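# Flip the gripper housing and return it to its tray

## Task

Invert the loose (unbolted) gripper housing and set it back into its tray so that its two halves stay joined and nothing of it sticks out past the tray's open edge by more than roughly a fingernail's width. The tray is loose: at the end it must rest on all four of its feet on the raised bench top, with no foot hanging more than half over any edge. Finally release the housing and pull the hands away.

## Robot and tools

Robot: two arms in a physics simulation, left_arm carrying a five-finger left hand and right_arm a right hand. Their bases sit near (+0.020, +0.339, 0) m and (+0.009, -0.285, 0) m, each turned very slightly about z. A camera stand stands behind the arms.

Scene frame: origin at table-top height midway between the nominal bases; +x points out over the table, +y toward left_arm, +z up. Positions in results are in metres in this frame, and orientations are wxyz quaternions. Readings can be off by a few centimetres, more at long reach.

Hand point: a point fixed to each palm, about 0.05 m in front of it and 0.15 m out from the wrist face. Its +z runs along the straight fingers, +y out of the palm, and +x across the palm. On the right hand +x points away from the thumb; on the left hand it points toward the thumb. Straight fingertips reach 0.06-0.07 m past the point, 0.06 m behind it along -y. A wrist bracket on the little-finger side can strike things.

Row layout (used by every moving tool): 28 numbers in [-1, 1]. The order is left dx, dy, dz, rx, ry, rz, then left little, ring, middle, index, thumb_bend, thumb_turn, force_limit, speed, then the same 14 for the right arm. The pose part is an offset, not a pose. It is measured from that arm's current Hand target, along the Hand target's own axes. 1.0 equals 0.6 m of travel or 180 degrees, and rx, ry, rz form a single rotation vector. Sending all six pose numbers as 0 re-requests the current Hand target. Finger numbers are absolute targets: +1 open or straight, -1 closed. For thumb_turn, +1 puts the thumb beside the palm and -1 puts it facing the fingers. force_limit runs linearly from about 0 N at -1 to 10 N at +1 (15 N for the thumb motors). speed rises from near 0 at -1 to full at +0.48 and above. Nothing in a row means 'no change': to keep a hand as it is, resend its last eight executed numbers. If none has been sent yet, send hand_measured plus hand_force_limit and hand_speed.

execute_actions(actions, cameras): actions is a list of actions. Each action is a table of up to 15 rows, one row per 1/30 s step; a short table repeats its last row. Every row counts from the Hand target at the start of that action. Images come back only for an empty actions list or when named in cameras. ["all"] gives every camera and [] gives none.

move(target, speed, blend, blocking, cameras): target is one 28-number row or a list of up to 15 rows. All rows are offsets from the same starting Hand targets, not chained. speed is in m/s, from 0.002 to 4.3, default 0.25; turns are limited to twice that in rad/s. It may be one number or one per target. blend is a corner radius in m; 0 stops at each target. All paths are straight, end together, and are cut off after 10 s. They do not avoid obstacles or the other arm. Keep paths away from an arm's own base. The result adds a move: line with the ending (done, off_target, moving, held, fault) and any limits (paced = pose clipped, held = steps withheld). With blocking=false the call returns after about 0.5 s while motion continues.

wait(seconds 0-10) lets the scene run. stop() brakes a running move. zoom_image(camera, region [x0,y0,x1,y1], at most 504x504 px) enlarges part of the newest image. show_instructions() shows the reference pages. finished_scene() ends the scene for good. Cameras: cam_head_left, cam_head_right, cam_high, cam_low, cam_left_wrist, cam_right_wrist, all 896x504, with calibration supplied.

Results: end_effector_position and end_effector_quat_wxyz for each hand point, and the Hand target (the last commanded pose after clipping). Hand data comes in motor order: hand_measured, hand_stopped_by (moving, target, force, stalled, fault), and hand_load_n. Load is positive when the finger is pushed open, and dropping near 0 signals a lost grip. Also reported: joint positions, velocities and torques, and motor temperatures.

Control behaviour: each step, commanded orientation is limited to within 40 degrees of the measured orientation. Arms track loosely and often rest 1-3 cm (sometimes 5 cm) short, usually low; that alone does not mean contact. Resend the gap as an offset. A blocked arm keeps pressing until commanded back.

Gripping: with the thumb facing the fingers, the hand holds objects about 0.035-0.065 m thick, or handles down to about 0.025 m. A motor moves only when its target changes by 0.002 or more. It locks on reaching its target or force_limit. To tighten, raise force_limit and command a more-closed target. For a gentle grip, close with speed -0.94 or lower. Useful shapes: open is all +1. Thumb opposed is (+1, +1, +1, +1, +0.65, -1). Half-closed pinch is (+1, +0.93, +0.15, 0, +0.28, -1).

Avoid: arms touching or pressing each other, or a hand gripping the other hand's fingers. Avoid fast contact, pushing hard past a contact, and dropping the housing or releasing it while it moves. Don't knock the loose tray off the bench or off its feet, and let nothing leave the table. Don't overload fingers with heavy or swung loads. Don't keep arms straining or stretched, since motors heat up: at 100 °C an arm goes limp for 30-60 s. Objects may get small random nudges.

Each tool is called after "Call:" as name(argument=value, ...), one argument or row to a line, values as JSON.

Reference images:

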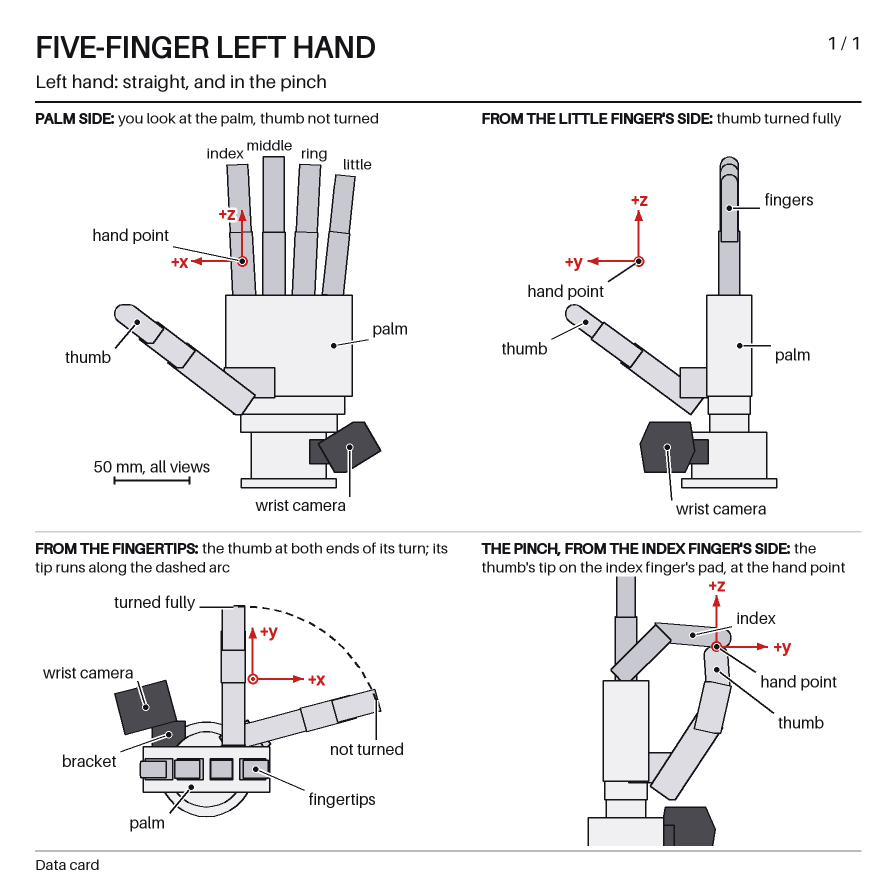

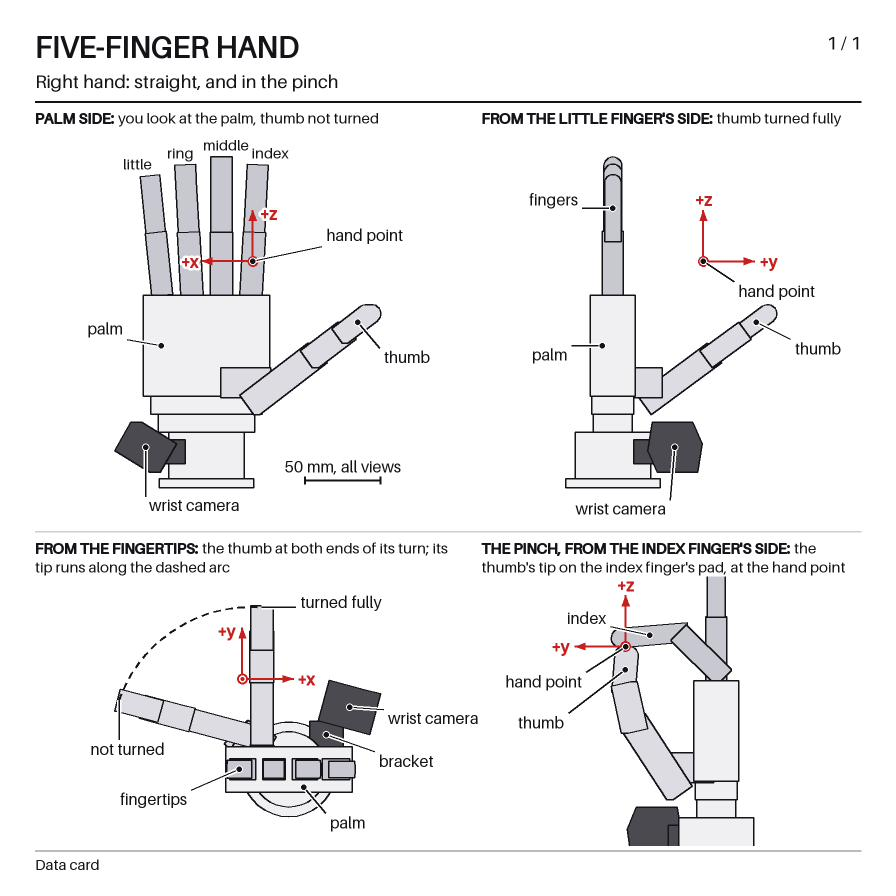

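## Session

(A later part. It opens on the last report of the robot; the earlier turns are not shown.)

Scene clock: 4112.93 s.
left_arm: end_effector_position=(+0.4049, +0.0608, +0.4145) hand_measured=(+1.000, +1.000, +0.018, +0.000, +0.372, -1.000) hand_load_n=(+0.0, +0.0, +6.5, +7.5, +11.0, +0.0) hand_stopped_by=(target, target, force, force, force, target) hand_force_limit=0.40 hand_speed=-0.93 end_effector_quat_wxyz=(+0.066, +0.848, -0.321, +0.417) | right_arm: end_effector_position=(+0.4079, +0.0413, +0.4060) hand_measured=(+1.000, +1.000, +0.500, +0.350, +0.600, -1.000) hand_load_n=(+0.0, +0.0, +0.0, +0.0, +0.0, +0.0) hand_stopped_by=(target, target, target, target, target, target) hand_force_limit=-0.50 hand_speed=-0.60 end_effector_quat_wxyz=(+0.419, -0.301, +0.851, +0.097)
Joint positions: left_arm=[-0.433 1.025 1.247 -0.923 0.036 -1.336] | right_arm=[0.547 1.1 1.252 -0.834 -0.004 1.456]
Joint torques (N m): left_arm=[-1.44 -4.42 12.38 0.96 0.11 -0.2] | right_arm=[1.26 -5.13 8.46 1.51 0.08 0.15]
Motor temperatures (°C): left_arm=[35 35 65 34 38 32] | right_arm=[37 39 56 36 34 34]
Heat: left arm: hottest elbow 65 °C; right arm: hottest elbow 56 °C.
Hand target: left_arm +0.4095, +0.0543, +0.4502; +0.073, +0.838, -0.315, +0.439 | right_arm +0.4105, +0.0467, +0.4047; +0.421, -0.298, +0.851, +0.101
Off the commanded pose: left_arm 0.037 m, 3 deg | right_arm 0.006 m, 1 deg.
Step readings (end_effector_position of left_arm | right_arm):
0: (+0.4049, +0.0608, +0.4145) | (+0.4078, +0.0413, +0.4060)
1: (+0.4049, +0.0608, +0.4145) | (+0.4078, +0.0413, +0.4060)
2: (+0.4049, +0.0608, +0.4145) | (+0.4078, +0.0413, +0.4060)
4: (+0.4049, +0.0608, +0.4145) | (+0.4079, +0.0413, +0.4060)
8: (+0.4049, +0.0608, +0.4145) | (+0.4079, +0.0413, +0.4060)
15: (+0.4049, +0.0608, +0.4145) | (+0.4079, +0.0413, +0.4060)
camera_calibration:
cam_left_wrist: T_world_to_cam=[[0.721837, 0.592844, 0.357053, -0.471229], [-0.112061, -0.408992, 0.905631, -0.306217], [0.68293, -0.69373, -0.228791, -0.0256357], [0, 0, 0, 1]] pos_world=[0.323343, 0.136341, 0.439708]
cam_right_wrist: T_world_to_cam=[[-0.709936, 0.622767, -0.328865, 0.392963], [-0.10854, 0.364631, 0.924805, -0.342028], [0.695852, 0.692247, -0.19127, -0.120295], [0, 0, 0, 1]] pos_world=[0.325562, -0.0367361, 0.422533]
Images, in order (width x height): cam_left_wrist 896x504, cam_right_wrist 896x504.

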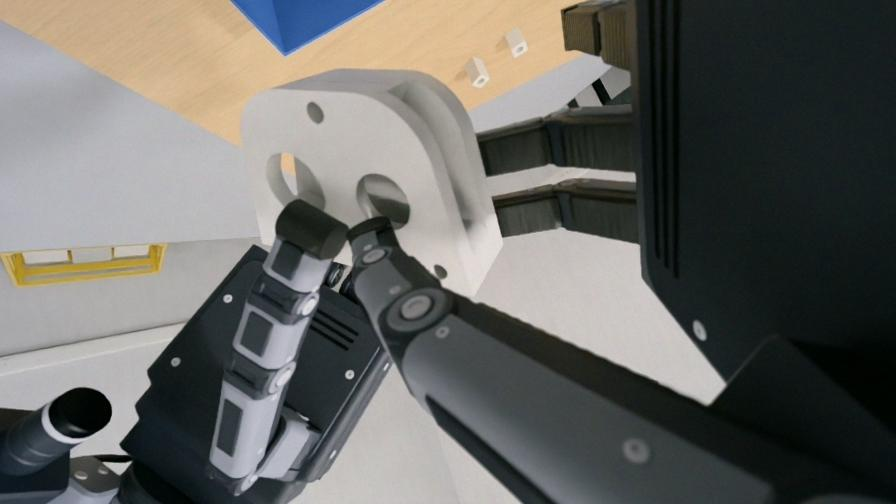

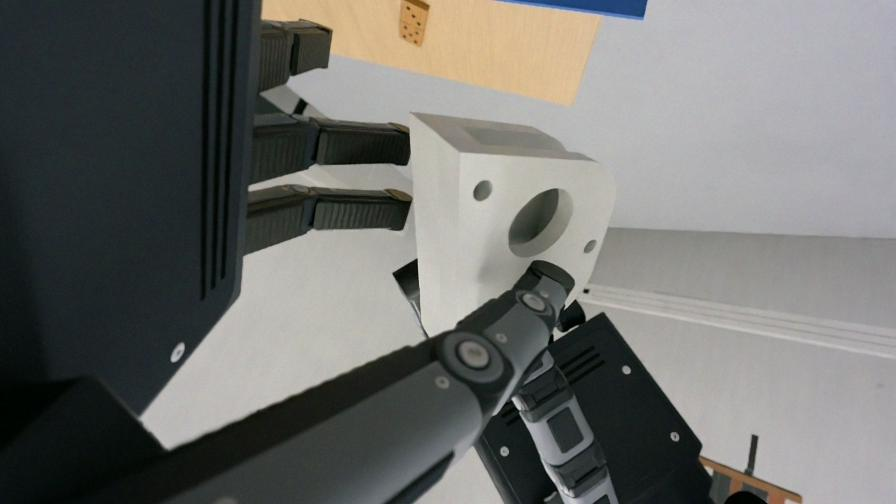

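Call:
move(
  target=[0,0,0,0,0,0,1,1,-0.15,-0.3,-0.05,-1,0.4,-0.93,0.0095,-0.0065,-0.003,0,0,0,1,1,0.5,0.35,0.6,-1,-0.5,-0.6],
  speed=0.04,
  cameras=["cam_left_wrist","cam_right_wrist"],
)

Scene clock: 4181.67 s.
left_arm: end_effector_position=(+0.4049, +0.0608, +0.4145) hand_measured=(+1.000, +1.000, +0.018, +0.000, +0.372, -1.000) hand_load_n=(+0.0, +0.0, +6.0, +7.5, +11.0, +0.0) hand_stopped_by=(target, target, force, force, force, target) hand_force_limit=0.40 hand_speed=-0.93 end_effector_quat_wxyz=(+0.066, +0.848, -0.321, +0.417) | right_arm: end_effector_position=(+0.4061, +0.0416, +0.3973) hand_measured=(+1.000, +1.000, +0.500, +0.350, +0.600, -1.000) hand_load_n=(+0.0, +0.0, +0.0, +0.0, +0.0, +0.0) hand_stopped_by=(target, target, target, target, target, target) hand_force_limit=-0.50 hand_speed=-0.60 end_effector_quat_wxyz=(+0.412, -0.303, +0.853, +0.099)
Joint positions: left_arm=[-0.433 1.025 1.247 -0.923 0.036 -1.336] | right_arm=[0.547 1.1 1.236 -0.83 -0.011 1.456]
Joint torques (N m): left_arm=[-1.38 -4.37 12.36 0.98 0.11 -0.21] | right_arm=[0.09 -6.18 8.42 1.4 -0.06 0.06]
Motor temperatures (°C): left_arm=[35 35 65 34 38 32] | right_arm=[37 39 56 36 34 34]
Heat: left arm: hottest elbow 65 °C; right arm: hottest elbow 56 °C.
Hand target: left_arm +0.4095, +0.0543, +0.4502; +0.073, +0.838, -0.315, +0.439 | right_arm +0.4089, +0.0405, +0.4017; +0.421, -0.298, +0.851, +0.101
Off the commanded pose: left_arm 0.037 m, 3 deg | right_arm 0.005 m, 1 deg.
move: off_target (left_arm)
camera_calibration:
cam_left_wrist: T_world_to_cam=[[0.721837, 0.592844, 0.357053, -0.471229], [-0.112061, -0.408992, 0.905631, -0.306217], [0.68293, -0.69373, -0.228791, -0.0256357], [0, 0, 0, 1]] pos_world=[0.323343, 0.136341, 0.439708]
cam_right_wrist: T_world_to_cam=[[-0.717228, 0.61813, -0.321712, 0.388894], [-0.0984757, 0.367131, 0.924942, -0.33854], [0.689845, 0.695075, -0.202446, -0.114177], [0, 0, 0, 1]] pos_world=[0.324352, -0.0367365, 0.415127]
Images, in order (width x height): cam_left_wrist 896x504, cam_right_wrist 896x504.

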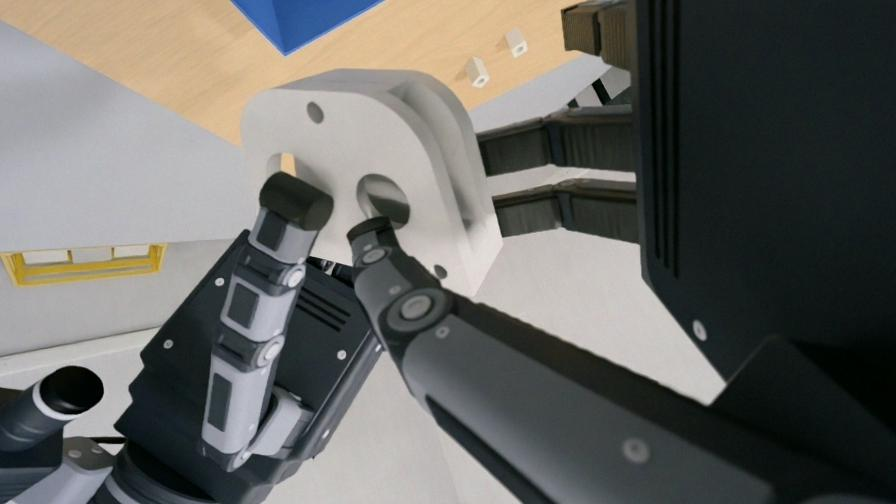

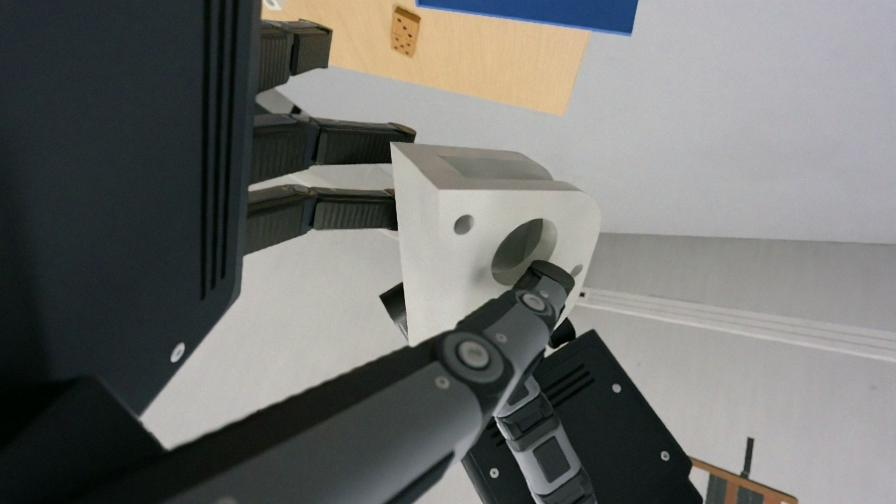

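Call:
move(
  target=[0,0,0,0,0,0,1,1,-0.15,-0.3,-0.05,-1,0.4,-0.93,-0.0042,-0.0163,-0.0088,0,0,0,1,1,0.5,0.35,0.6,-1,-0.5,-0.6],
  speed=0.04,
  cameras=["cam_left_wrist","cam_right_wrist"],
)

Scene clock: 4192.93 s.
left_arm: end_effector_position=(+0.4050, +0.0607, +0.4144) hand_measured=(+1.000, +1.000, +0.018, +0.000, +0.372, -1.000) hand_load_n=(+0.0, +0.0, +6.5, +7.5, +11.0, +0.0) hand_stopped_by=(target, target, force, force, force, target) hand_force_limit=0.40 hand_speed=-0.93 end_effector_quat_wxyz=(+0.066, +0.848, -0.320, +0.416) | right_arm: end_effector_position=(+0.4101, +0.0356, +0.3982) hand_measured=(+1.000, +1.000, +0.500, +0.350, +0.600, -1.000) hand_load_n=(+0.0, +0.0, +0.0, +0.0, +0.5, +0.0) hand_stopped_by=(target, target, target, target, target, target) hand_force_limit=-0.50 hand_speed=-0.60 end_effector_quat_wxyz=(+0.411, -0.298, +0.855, +0.104)
Joint positions: left_arm=[-0.433 1.025 1.247 -0.923 0.036 -1.337] | right_arm=[0.524 1.1 1.236 -0.83 -0.033 1.455]
Joint torques (N m): left_arm=[-1.38 -4.37 12.38 0.94 0.11 -0.19] | right_arm=[-0.26 -6.18 9.57 0.9 0 -0.12]
Motor temperatures (°C): left_arm=[35 35 65 34 38 32] | right_arm=[37 39 56 36 34 34]
Heat: left arm: hottest elbow 65 °C; right arm: hottest elbow 56 °C.
Hand target: left_arm +0.4095, +0.0543, +0.4502; +0.073, +0.838, -0.315, +0.439 | right_arm +0.4124, +0.0314, +0.4077; +0.421, -0.298, +0.851, +0.101
Off the commanded pose: left_arm 0.037 m, 3 deg | right_arm 0.011 m, 1 deg.
move: off_target (left_arm, right_arm)
camera_calibration:
cam_left_wrist: T_world_to_cam=[[0.721621, 0.593649, 0.356152, -0.47085], [-0.111061, -0.40852, 0.905967, -0.306692], [0.683321, -0.69332, -0.228866, -0.0259464], [0, 0, 0, 1]] pos_world=[0.323443, 0.13624, 0.439609]
cam_right_wrist: T_world_to_cam=[[-0.716669, 0.625137, -0.309176, 0.390347], [-0.0900944, 0.356616, 0.929897, -0.341808], [0.69157, 0.694283, -0.199254, -0.114505], [0, 0, 0, 1]] pos_world=[0.328143, -0.0426275, 0.415717]
Images, in order (width x height): cam_left_wrist 896x504, cam_right_wrist 896x504.

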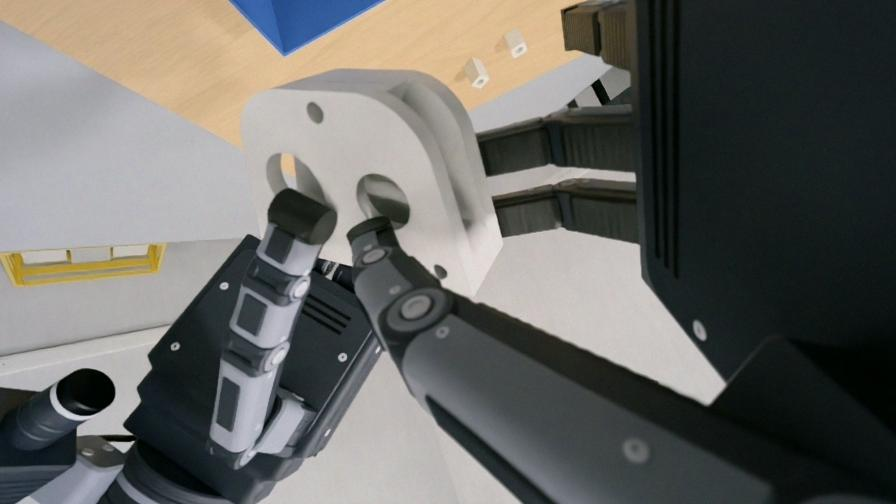

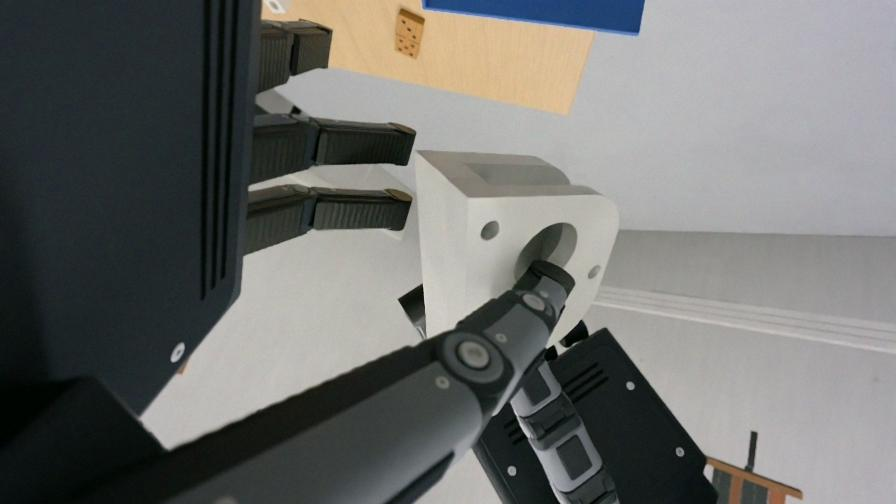

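Call:
zoom_image(
  camera="cam_right_wrist",
  region=[390, 130, 640, 370],
)

Scaled by 2.016 from the camera's 896x504 image, which has a finer 1280x720 frame.

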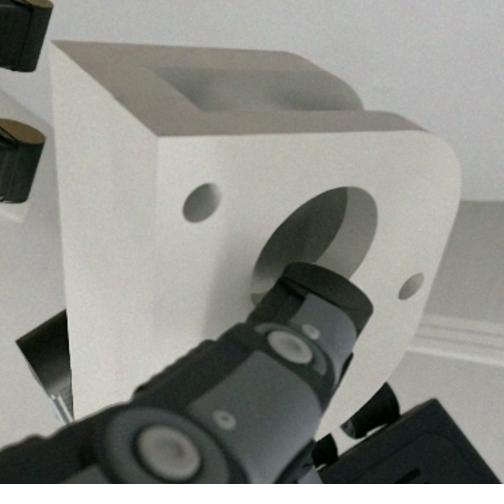

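Call:
move(
  target=[0,0,0,0,0,0,1,1,-0.15,-0.3,-0.05,-1,0.4,-0.93,0.0013,0.0047,-0.0075,0,0,0,1,1,0.5,0.35,0.6,-1,-0.5,-0.6],
  speed=0.04,
  cameras=["cam_left_wrist","cam_right_wrist"],
)

Scene clock: 4229.73 s.
left_arm: end_effector_position=(+0.4051, +0.0607, +0.4142) hand_measured=(+1.000, +1.000, +0.018, +0.000, +0.372, -1.000) hand_load_n=(+0.0, +0.0, +6.5, +7.5, +11.0, +0.0) hand_stopped_by=(target, target, force, force, force, target) hand_force_limit=0.40 hand_speed=-0.93 end_effector_quat_wxyz=(+0.066, +0.848, -0.320, +0.416) | right_arm: end_effector_position=(+0.4101, +0.0349, +0.3990) hand_measured=(+1.000, +1.000, +0.500, +0.350, +0.600, -1.000) hand_load_n=(+0.0, +0.0, +0.5, +0.0, +0.5, +0.0) hand_stopped_by=(target, target, target, target, target, target) hand_force_limit=-0.50 hand_speed=-0.60 end_effector_quat_wxyz=(+0.413, -0.297, +0.855, +0.103)
Joint positions: left_arm=[-0.433 1.025 1.247 -0.923 0.036 -1.337] | right_arm=[0.524 1.098 1.236 -0.83 -0.03 1.455]
Joint torques (N m): left_arm=[-1.38 -4.37 12.33 0.98 0.11 -0.19] | right_arm=[0.32 -6.95 9.4 0.61 0.09 -0.07]
Motor temperatures (°C): left_arm=[35 35 66 34 38 32] | right_arm=[37 39 57 36 34 34]
Heat: left arm: hottest elbow 66 °C; right arm: hottest elbow 57 °C.
Hand target: left_arm +0.4096, +0.0543, +0.4501; +0.073, +0.838, -0.315, +0.439 | right_arm +0.4074, +0.0314, +0.4098; +0.421, -0.298, +0.851, +0.101
Off the commanded pose: left_arm 0.037 m, 3 deg | right_arm 0.012 m, 1 deg.
move: off_target (left_arm, right_arm)
camera_calibration:
cam_left_wrist: T_world_to_cam=[[0.721775, 0.593526, 0.356045, -0.470872], [-0.110776, -0.408725, 0.90591, -0.306629], [0.683205, -0.693304, -0.229259, -0.0258289], [0, 0, 0, 1]] pos_world=[0.323543, 0.13624, 0.439509]
cam_right_wrist: T_world_to_cam=[[-0.714348, 0.626599, -0.311578, 0.390944], [-0.0917985, 0.357489, 0.929395, -0.341437], [0.693744, 0.692513, -0.197851, -0.115342], [0, 0, 0, 1]] pos_world=[0.327944, -0.0430294, 0.416319]
Images, in order (width x height): cam_left_wrist 896x504, cam_right_wrist 896x504.

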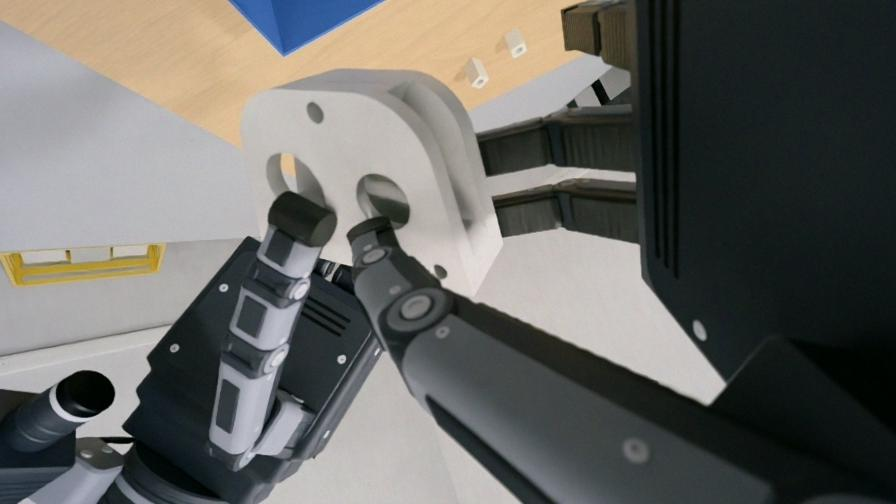

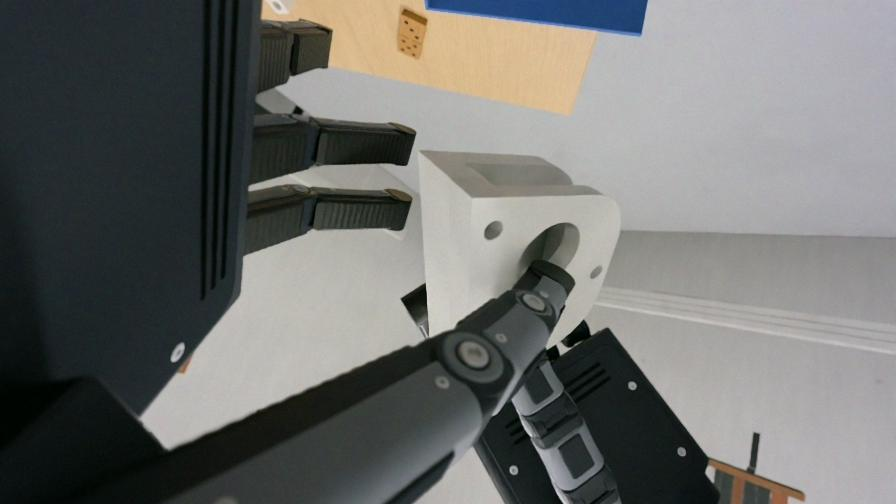

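Call:
move(
  target=[0,0,0,0,0,0,1,1,-0.15,-0.3,-0.05,-1,0.4,-0.93,-0.002,0.0033,-0.0085,0,0,0,1,1,0.5,0.35,0.6,-1,-0.5,-0.6],
  speed=0.04,
  cameras=["cam_right_wrist"],
)

Scene clock: 4237.17 s.
left_arm: end_effector_position=(+0.4051, +0.0607, +0.4142) hand_measured=(+1.000, +1.000, +0.018, +0.000, +0.372, -1.000) hand_load_n=(+0.0, +0.0, +6.0, +7.5, +11.0, +0.0) hand_stopped_by=(target, target, force, force, force, target) hand_force_limit=0.40 hand_speed=-0.93 end_effector_quat_wxyz=(+0.066, +0.848, -0.320, +0.416) | right_arm: end_effector_position=(+0.4076, +0.0323, +0.4000) hand_measured=(+1.000, +1.000, +0.500, +0.350, +0.600, -1.000) hand_load_n=(+0.0, +0.0, +0.0, +0.0, +0.0, +0.0) hand_stopped_by=(target, target, target, target, target, target) hand_force_limit=-0.50 hand_speed=-0.60 end_effector_quat_wxyz=(+0.411, -0.297, +0.856, +0.100)
Joint positions: left_arm=[-0.433 1.025 1.247 -0.923 0.036 -1.337] | right_arm=[0.524 1.09 1.236 -0.842 -0.025 1.455]
Joint torques (N m): left_arm=[-1.38 -4.37 12.34 0.92 0.11 -0.19] | right_arm=[0.85 -6.65 9.8 0.69 0.07 -0.03]
Motor temperatures (°C): left_arm=[35 35 66 34 38 32] | right_arm=[37 39 57 36 34 34]
Heat: left arm: hottest elbow 66 °C; right arm: hottest elbow 57 °C.
Hand target: left_arm +0.4096, +0.0543, +0.4501; +0.073, +0.838, -0.315, +0.439 | right_arm +0.4035, +0.0313, +0.4138; +0.421, -0.298, +0.851, +0.101
Off the commanded pose: left_arm 0.037 m, 3 deg | right_arm 0.014 m, 1 deg.
move: off_target (left_arm, right_arm)
camera_calibration:
cam_right_wrist: T_world_to_cam=[[-0.712487, 0.627835, -0.313345, 0.391044], [-0.0888969, 0.362197, 0.927853, -0.342351], [0.696031, 0.688939, -0.202248, -0.110571], [0, 0, 0, 1]] pos_world=[0.325141, -0.0453361, 0.41782]
Images, in order (width x height): cam_right_wrist 896x504.

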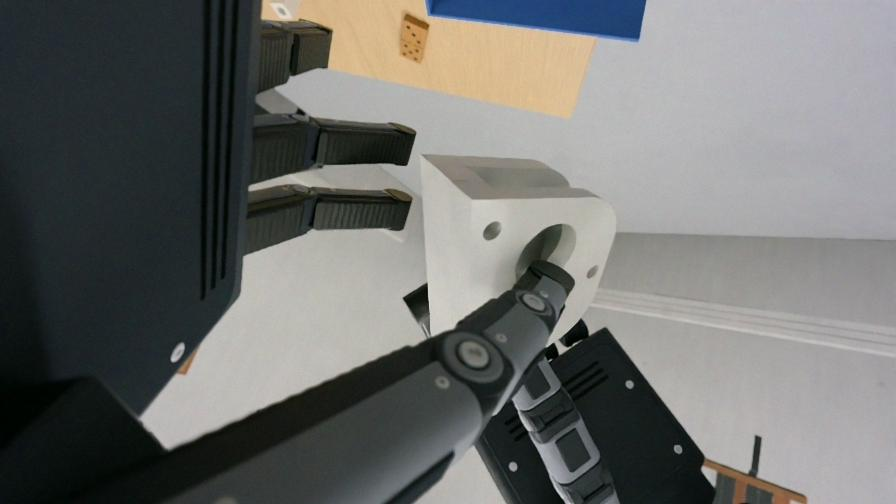

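Call:
move(
  target=[0,0,0,0,0,0,1,1,-0.15,-0.3,-0.05,-1,0.4,-0.93,-0.0028,0.013,0.0098,0,0,0,1,1,0.5,0.35,0.6,-1,-0.5,-0.6],
  speed=0.04,
  cameras=["cam_right_wrist"],
)

Scene clock: 4246.90 s.
left_arm: end_effector_position=(+0.4051, +0.0607, +0.4142) hand_measured=(+1.000, +1.000, +0.018, +0.000, +0.372, -1.000) hand_load_n=(+0.0, +0.0, +6.5, +7.5, +11.0, +0.0) hand_stopped_by=(target, target, force, force, force, target) hand_force_limit=0.40 hand_speed=-0.93 end_effector_quat_wxyz=(+0.066, +0.848, -0.320, +0.416) | right_arm: end_effector_position=(+0.4040, +0.0374, +0.3992) hand_measured=(+1.000, +1.000, +0.500, +0.350, +0.600, -1.000) hand_load_n=(+0.0, +0.0, +0.0, +0.0, +0.0, +0.0) hand_stopped_by=(target, target, target, target, target, target) hand_force_limit=-0.50 hand_speed=-0.60 end_effector_quat_wxyz=(+0.412, -0.301, +0.854, +0.096)
Joint positions: left_arm=[-0.433 1.025 1.247 -0.923 0.036 -1.337] | right_arm=[0.543 1.09 1.236 -0.842 -0.007 1.455]
Joint torques (N m): left_arm=[-1.32 -4.42 12.36 0.95 0.11 -0.19] | right_arm=[1.26 -5.89 9.83 0.98 0.08 0.13]
Motor temperatures (°C): left_arm=[35 35 66 34 38 32] | right_arm=[37 39 58 36 34 34]
Heat: left arm: hottest elbow 66 °C; right arm: hottest elbow 58 °C.
Hand target: left_arm +0.4096, +0.0543, +0.4501; +0.073, +0.838, -0.315, +0.439 | right_arm +0.4034, +0.0408, +0.4108; +0.421, -0.298, +0.851, +0.101
Off the commanded pose: left_arm 0.037 m, 3 deg | right_arm 0.012 m, 1 deg.
move: off_target (left_arm, right_arm)
camera_calibration:
cam_right_wrist: T_world_to_cam=[[-0.714001, 0.620858, -0.32363, 0.390032], [-0.096068, 0.370987, 0.923656, -0.339508], [0.693522, 0.690582, -0.205241, -0.109558], [0, 0, 0, 1]] pos_world=[0.321849, -0.040543, 0.417329]
Images, in order (width x height): cam_right_wrist 896x504.

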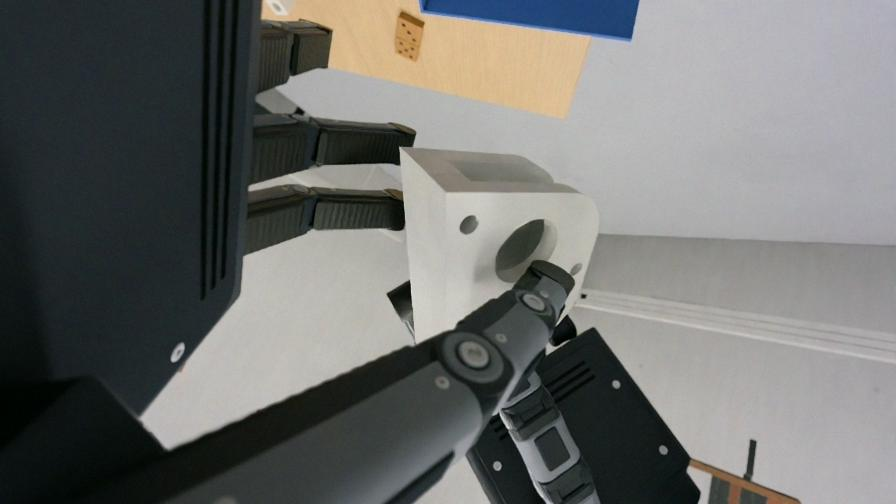

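Call:
move(
  target=[0,0,0,0,0,0,1,1,-0.15,-0.3,-0.05,-1,0.4,-0.93,0.011,-0.0108,-0.0097,0,0,0,1,1,0.5,0.35,0.6,-1,-0.5,-0.6],
  speed=0.04,
  cameras=["cam_right_wrist","cam_left_wrist"],
)

Scene clock: 4262.27 s.
left_arm: end_effector_position=(+0.4051, +0.0607, +0.4142) hand_measured=(+1.000, +1.000, +0.018, +0.000, +0.372, -1.000) hand_load_n=(+0.0, +0.0, +6.0, +7.5, +11.0, +0.0) hand_stopped_by=(target, target, force, force, force, target) hand_force_limit=0.40 hand_speed=-0.93 end_effector_quat_wxyz=(+0.066, +0.848, -0.320, +0.416) | right_arm: end_effector_position=(+0.4015, +0.0352, +0.4050) hand_measured=(+1.000, +1.000, +0.500, +0.350, +0.600, -1.000) hand_load_n=(+0.0, +0.0, +0.0, +0.0, +0.0, +0.0) hand_stopped_by=(target, target, target, target, target, target) hand_force_limit=-0.50 hand_speed=-0.60 end_effector_quat_wxyz=(+0.416, -0.301, +0.852, +0.102)
Joint positions: left_arm=[-0.433 1.025 1.247 -0.923 0.036 -1.337] | right_arm=[0.537 1.079 1.236 -0.842 -0.02 1.455]
Joint torques (N m): left_arm=[-1.38 -4.48 12.37 0.92 0.11 -0.19] | right_arm=[-0.15 -6.3 8.57 0.83 -0.06 -0.01]
Motor temperatures (°C): left_arm=[35 35 66 34 38 32] | right_arm=[37 39 58 36 34 34]
Heat: left arm: hottest elbow 66 °C; right arm: hottest elbow 58 °C.
Hand target: left_arm +0.4096, +0.0543, +0.4501; +0.073, +0.838, -0.315, +0.439 | right_arm +0.4005, +0.0303, +0.4097; +0.421, -0.298, +0.851, +0.101
Off the commanded pose: left_arm 0.037 m, 3 deg | right_arm 0.007 m, 1 deg.
move: off_target (left_arm)
camera_calibration:
cam_left_wrist: T_world_to_cam=[[0.721775, 0.593526, 0.356045, -0.470872], [-0.110776, -0.408725, 0.90591, -0.306629], [0.683205, -0.693304, -0.229259, -0.0258289], [0, 0, 0, 1]] pos_world=[0.323543, 0.13624, 0.439509]
cam_right_wrist: T_world_to_cam=[[-0.714603, 0.622236, -0.319632, 0.390051], [-0.102322, 0.359032, 0.927699, -0.343016], [0.692007, 0.695642, -0.192897, -0.109714], [0, 0, 0, 1]] pos_world=[0.319556, -0.0432288, 0.421725]
Images, in order (width x height): cam_left_wrist 896x504, cam_right_wrist 896x504.

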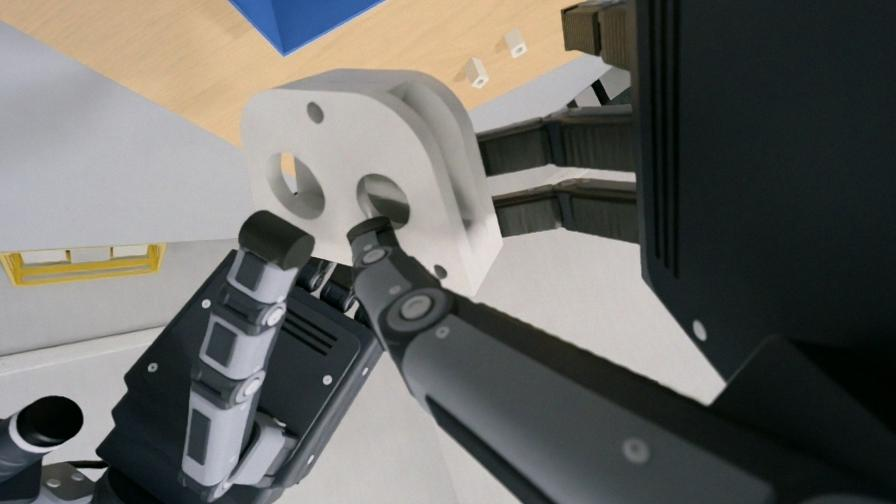

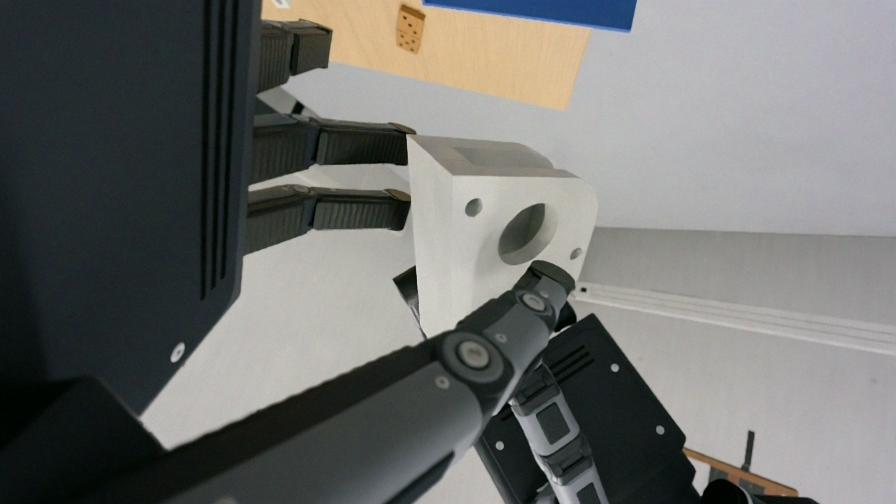

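Call:
execute_actions(
  actions=[
    [[0,0,0,0,0,0,1,1,-0.15,-0.3,-0.05,-1,0.4,-0.93,0,0,0,0,0,0,1,1,-0.12,-0.27,0.03,-1,-0.5,-0.93]],
  ],
)

Call:
wait(
  seconds=1.0,
  cameras=["cam_left_wrist","cam_right_wrist"],
)

Scene clock: 4276.30 s.
left_arm: end_effector_position=(+0.4050, +0.0603, +0.4151) hand_measured=(+1.000, +1.000, +0.018, +0.000, +0.372, -1.000) hand_load_n=(+0.0, +0.0, +7.0, +7.0, +11.0, -1.0) hand_stopped_by=(target, target, force, force, force, target) hand_force_limit=0.40 hand_speed=-0.93 end_effector_quat_wxyz=(+0.066, +0.848, -0.320, +0.417) | right_arm: end_effector_position=(+0.4017, +0.0350, +0.4050) hand_measured=(+1.000, +1.000, +0.002, -0.016, +0.410, -1.000) hand_load_n=(+0.0, +0.0, +4.0, +3.5, +5.0, +0.0) hand_stopped_by=(target, target, force, force, force, target) hand_force_limit=-0.50 hand_speed=-0.93 end_effector_quat_wxyz=(+0.416, -0.300, +0.852, +0.102)
Joint positions: left_arm=[-0.434 1.025 1.249 -0.923 0.036 -1.337] | right_arm=[0.537 1.079 1.236 -0.842 -0.02 1.455]
Joint torques (N m): left_arm=[-1.26 -4.42 12.23 0.95 0.11 -0.19] | right_arm=[-0.09 -6.36 8.49 0.84 -0.05 -0.01]
Motor temperatures (°C): left_arm=[35 35 66 34 38 32] | right_arm=[37 39 57 36 34 34]
Heat: left arm: hottest elbow 66 °C; right arm: hottest elbow 57 °C.
Hand target: left_arm +0.4096, +0.0542, +0.4502; +0.073, +0.838, -0.315, +0.439 | right_arm +0.4005, +0.0303, +0.4097; +0.421, -0.298, +0.851, +0.101
Off the commanded pose: left_arm 0.036 m, 3 deg | right_arm 0.007 m, 1 deg.
Step readings (end_effector_position of left_arm | right_arm):
0: (+0.4051, +0.0607, +0.4142) | (+0.4015, +0.0352, +0.4050)
1: (+0.4051, +0.0607, +0.4142) | (+0.4015, +0.0352, +0.4050)
2: (+0.4051, +0.0607, +0.4142) | (+0.4015, +0.0352, +0.4050)
4: (+0.4051, +0.0607, +0.4142) | (+0.4015, +0.0352, +0.4050)
8: (+0.4051, +0.0607, +0.4142) | (+0.4015, +0.0352, +0.4050)
15: (+0.4051, +0.0607, +0.4142) | (+0.4015, +0.0353, +0.4050)

Scene clock: 4277.30 s.
left_arm: end_effector_position=(+0.4050, +0.0603, +0.4151) hand_measured=(+1.000, +1.000, +0.018, +0.000, +0.372, -1.000) hand_load_n=(+0.0, +0.0, +7.0, +7.0, +11.0, -1.5) hand_stopped_by=(target, target, force, force, force, target) hand_force_limit=0.40 hand_speed=-0.93 end_effector_quat_wxyz=(+0.066, +0.848, -0.320, +0.417) | right_arm: end_effector_position=(+0.4017, +0.0350, +0.4050) hand_measured=(+1.000, +1.000, +0.002, -0.016, +0.410, -1.000) hand_load_n=(+0.0, +0.0, +3.5, +3.5, +5.0, +0.0) hand_stopped_by=(target, target, force, force, force, target) hand_force_limit=-0.50 hand_speed=-0.93 end_effector_quat_wxyz=(+0.416, -0.300, +0.852, +0.102)
Joint positions: left_arm=[-0.434 1.025 1.249 -0.923 0.036 -1.337] | right_arm=[0.537 1.079 1.236 -0.842 -0.02 1.455]
Joint torques (N m): left_arm=[-1.38 -4.31 12.27 0.95 0.11 -0.19] | right_arm=[-0.09 -6.42 8.47 0.84 -0.05 -0.01]
Motor temperatures (°C): left_arm=[35 35 66 34 38 32] | right_arm=[37 39 57 36 34 34]
Heat: left arm: hottest elbow 66 °C; right arm: hottest elbow 57 °C.
Hand target: left_arm +0.4096, +0.0542, +0.4502; +0.073, +0.838, -0.315, +0.439 | right_arm +0.4005, +0.0303, +0.4097; +0.421, -0.298, +0.851, +0.101
Off the commanded pose: left_arm 0.036 m, 3 deg | right_arm 0.007 m, 1 deg.
wait: 1.00 s; at rest by 0.17 s
camera_calibration:
cam_left_wrist: T_world_to_cam=[[0.721711, 0.593275, 0.356592, -0.471058], [-0.112255, -0.408027, 0.906042, -0.307073], [0.683031, -0.69393, -0.22788, -0.0262745], [0, 0, 0, 1]] pos_world=[0.323443, 0.13594, 0.440209]
cam_right_wrist: T_world_to_cam=[[-0.714352, 0.622627, -0.319432, 0.390171], [-0.10201, 0.358943, 0.927768, -0.343056], [0.692312, 0.695338, -0.192898, -0.109823], [0, 0, 0, 1]] pos_world=[0.319756, -0.0434289, 0.421725]
Images, in order (width x height): cam_left_wrist 896x504, cam_right_wrist 896x504.

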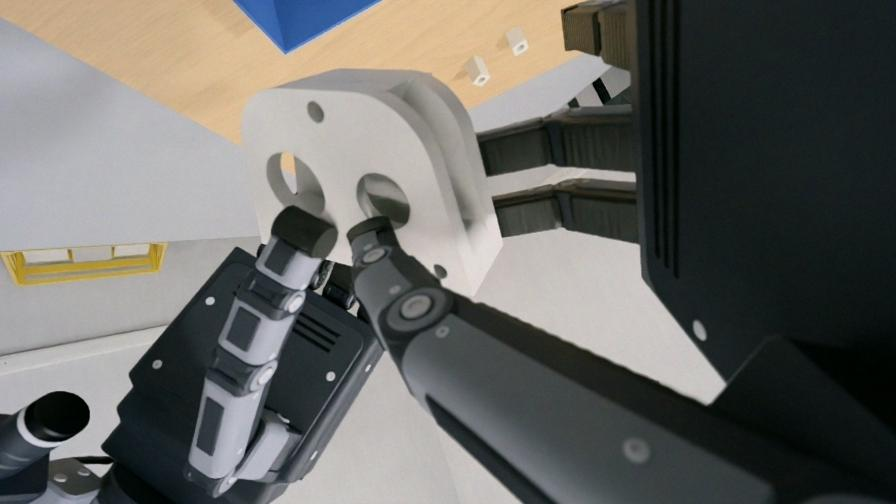

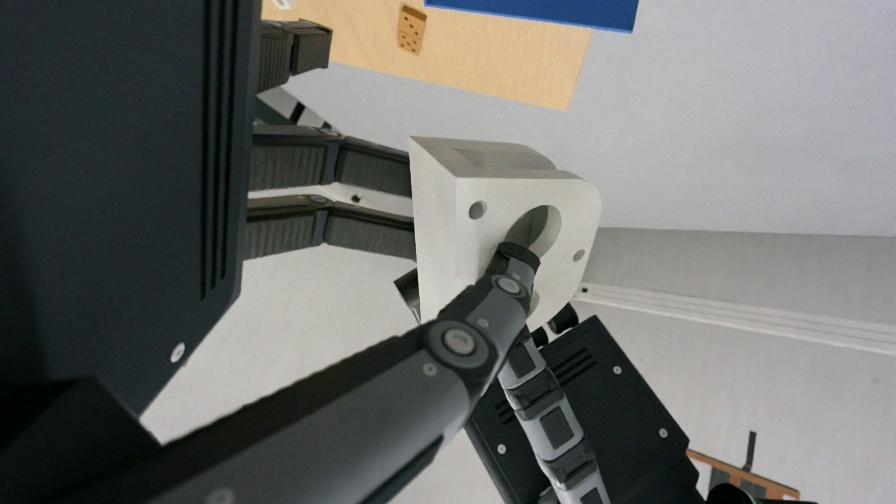

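Call:
execute_actions(
  actions=[
    [[0,0,0,0,0,0,1,1,-0.15,-0.3,-0.05,-1,0.4,-0.93,0,0,0,0,0,0,1,1,-0.17,-0.32,0.0,-1,0.15,-0.93]],
  ],
)

Call:
wait(
  seconds=0.7,
  cameras=["cam_left_wrist","cam_right_wrist"],
)

Scene clock: 4288.83 s.
left_arm: end_effector_position=(+0.4050, +0.0603, +0.4151) hand_measured=(+1.000, +1.000, +0.018, +0.000, +0.372, -1.000) hand_load_n=(+0.0, +0.0, +8.0, +7.0, +10.5, -2.0) hand_stopped_by=(target, target, force, force, force, target) hand_force_limit=0.40 hand_speed=-0.93 end_effector_quat_wxyz=(+0.066, +0.848, -0.320, +0.417) | right_arm: end_effector_position=(+0.4018, +0.0348, +0.4050) hand_measured=(+1.000, +1.000, -0.008, -0.026, +0.410, -1.000) hand_load_n=(+0.0, +0.0, +7.5, +5.5, +8.5, -0.5) hand_stopped_by=(target, target, force, force, force, target) hand_force_limit=0.15 hand_speed=-0.93 end_effector_quat_wxyz=(+0.416, -0.300, +0.852, +0.101)
Joint positions: left_arm=[-0.434 1.025 1.249 -0.923 0.036 -1.337] | right_arm=[0.536 1.079 1.236 -0.842 -0.02 1.455]
Joint torques (N m): left_arm=[-1.38 -4.31 12.3 0.94 0.11 -0.19] | right_arm=[-0.03 -6.42 8.49 0.84 -0.05 -0.01]
Motor temperatures (°C): left_arm=[35 35 66 34 38 32] | right_arm=[37 39 57 36 34 34]
Heat: left arm: hottest elbow 66 °C; right arm: hottest elbow 57 °C.
Hand target: left_arm +0.4096, +0.0543, +0.4502; +0.073, +0.838, -0.315, +0.439 | right_arm +0.4005, +0.0303, +0.4097; +0.421, -0.298, +0.851, +0.101
Off the commanded pose: left_arm 0.036 m, 3 deg | right_arm 0.007 m, 1 deg.
Step readings (end_effector_position of left_arm | right_arm):
0: (+0.4050, +0.0603, +0.4151) | (+0.4017, +0.0350, +0.4050)
1: (+0.4050, +0.0603, +0.4151) | (+0.4017, +0.0350, +0.4050)
2: (+0.4050, +0.0603, +0.4151) | (+0.4017, +0.0350, +0.4050)
4: (+0.4050, +0.0603, +0.4151) | (+0.4017, +0.0350, +0.4050)
8: (+0.4050, +0.0603, +0.4151) | (+0.4018, +0.0348, +0.4050)
15: (+0.4050, +0.0603, +0.4151) | (+0.4018, +0.0348, +0.4050)

Scene clock: 4289.53 s.
left_arm: end_effector_position=(+0.4050, +0.0603, +0.4151) hand_measured=(+1.000, +1.000, +0.018, +0.000, +0.372, -1.000) hand_load_n=(+0.0, +0.0, +8.0, +7.0, +10.5, -2.0) hand_stopped_by=(target, target, force, force, force, target) hand_force_limit=0.40 hand_speed=-0.93 end_effector_quat_wxyz=(+0.066, +0.848, -0.320, +0.417) | right_arm: end_effector_position=(+0.4018, +0.0348, +0.4050) hand_measured=(+1.000, +1.000, -0.008, -0.026, +0.410, -1.000) hand_load_n=(+0.0, +0.0, +7.5, +6.0, +8.0, +0.0) hand_stopped_by=(target, target, force, force, force, target) hand_force_limit=0.15 hand_speed=-0.93 end_effector_quat_wxyz=(+0.416, -0.300, +0.852, +0.101)
Joint positions: left_arm=[-0.434 1.025 1.249 -0.923 0.036 -1.337] | right_arm=[0.536 1.079 1.236 -0.842 -0.02 1.455]
Joint torques (N m): left_arm=[-1.32 -4.42 12.27 0.94 0.11 -0.2] | right_arm=[-0.03 -6.36 8.49 0.84 -0.05 -0.01]
Motor temperatures (°C): left_arm=[35 35 66 34 38 32] | right_arm=[37 39 57 36 34 34]
Heat: left arm: hottest elbow 66 °C; right arm: hottest elbow 57 °C.
Hand target: left_arm +0.4096, +0.0543, +0.4502; +0.073, +0.838, -0.315, +0.439 | right_arm +0.4005, +0.0303, +0.4097; +0.421, -0.298, +0.851, +0.101
Off the commanded pose: left_arm 0.036 m, 3 deg | right_arm 0.007 m, 1 deg.
wait: 0.70 s; at rest by 0.17 s
camera_calibration:
cam_left_wrist: T_world_to_cam=[[0.721711, 0.593275, 0.356592, -0.471058], [-0.112255, -0.408027, 0.906042, -0.307073], [0.683031, -0.69393, -0.22788, -0.0262745], [0, 0, 0, 1]] pos_world=[0.323443, 0.13594, 0.440209]
cam_right_wrist: T_world_to_cam=[[-0.71413, 0.62288, -0.319436, 0.390246], [-0.101874, 0.358994, 0.927764, -0.343049], [0.692561, 0.695086, -0.192913, -0.109907], [0, 0, 0, 1]] pos_world=[0.319855, -0.0435291, 0.421725]
Images, in order (width x height): cam_left_wrist 896x504, cam_right_wrist 896x504.

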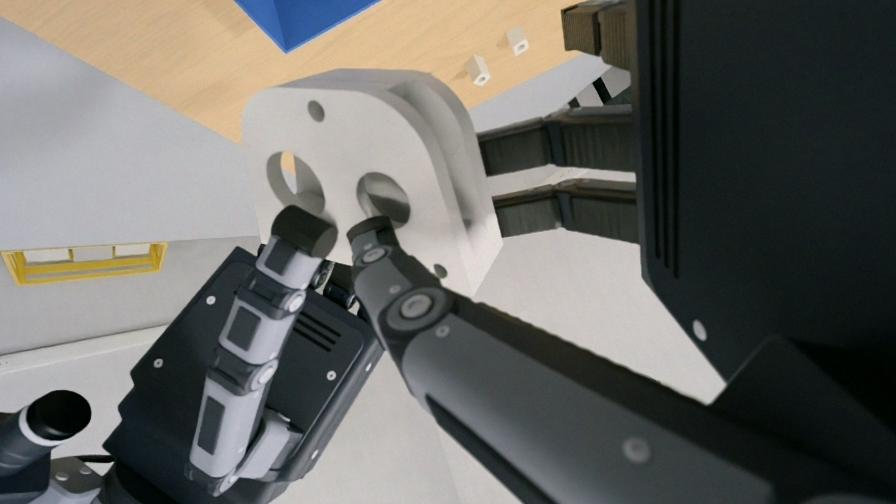

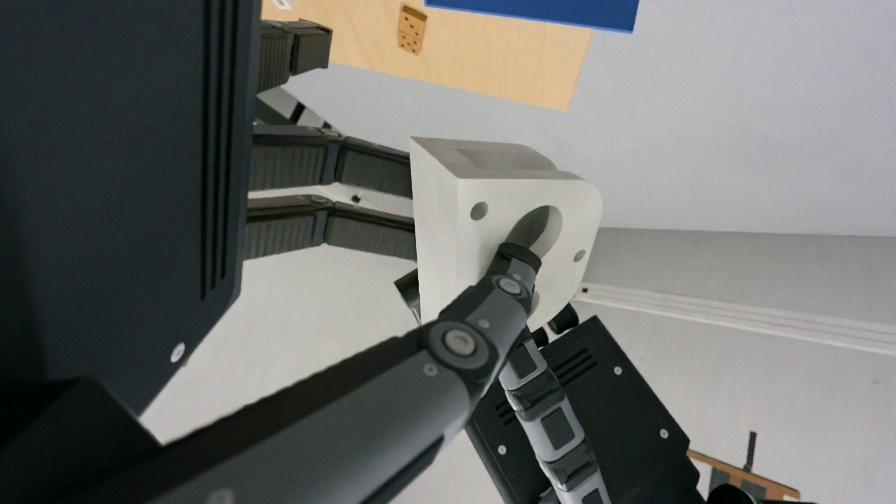

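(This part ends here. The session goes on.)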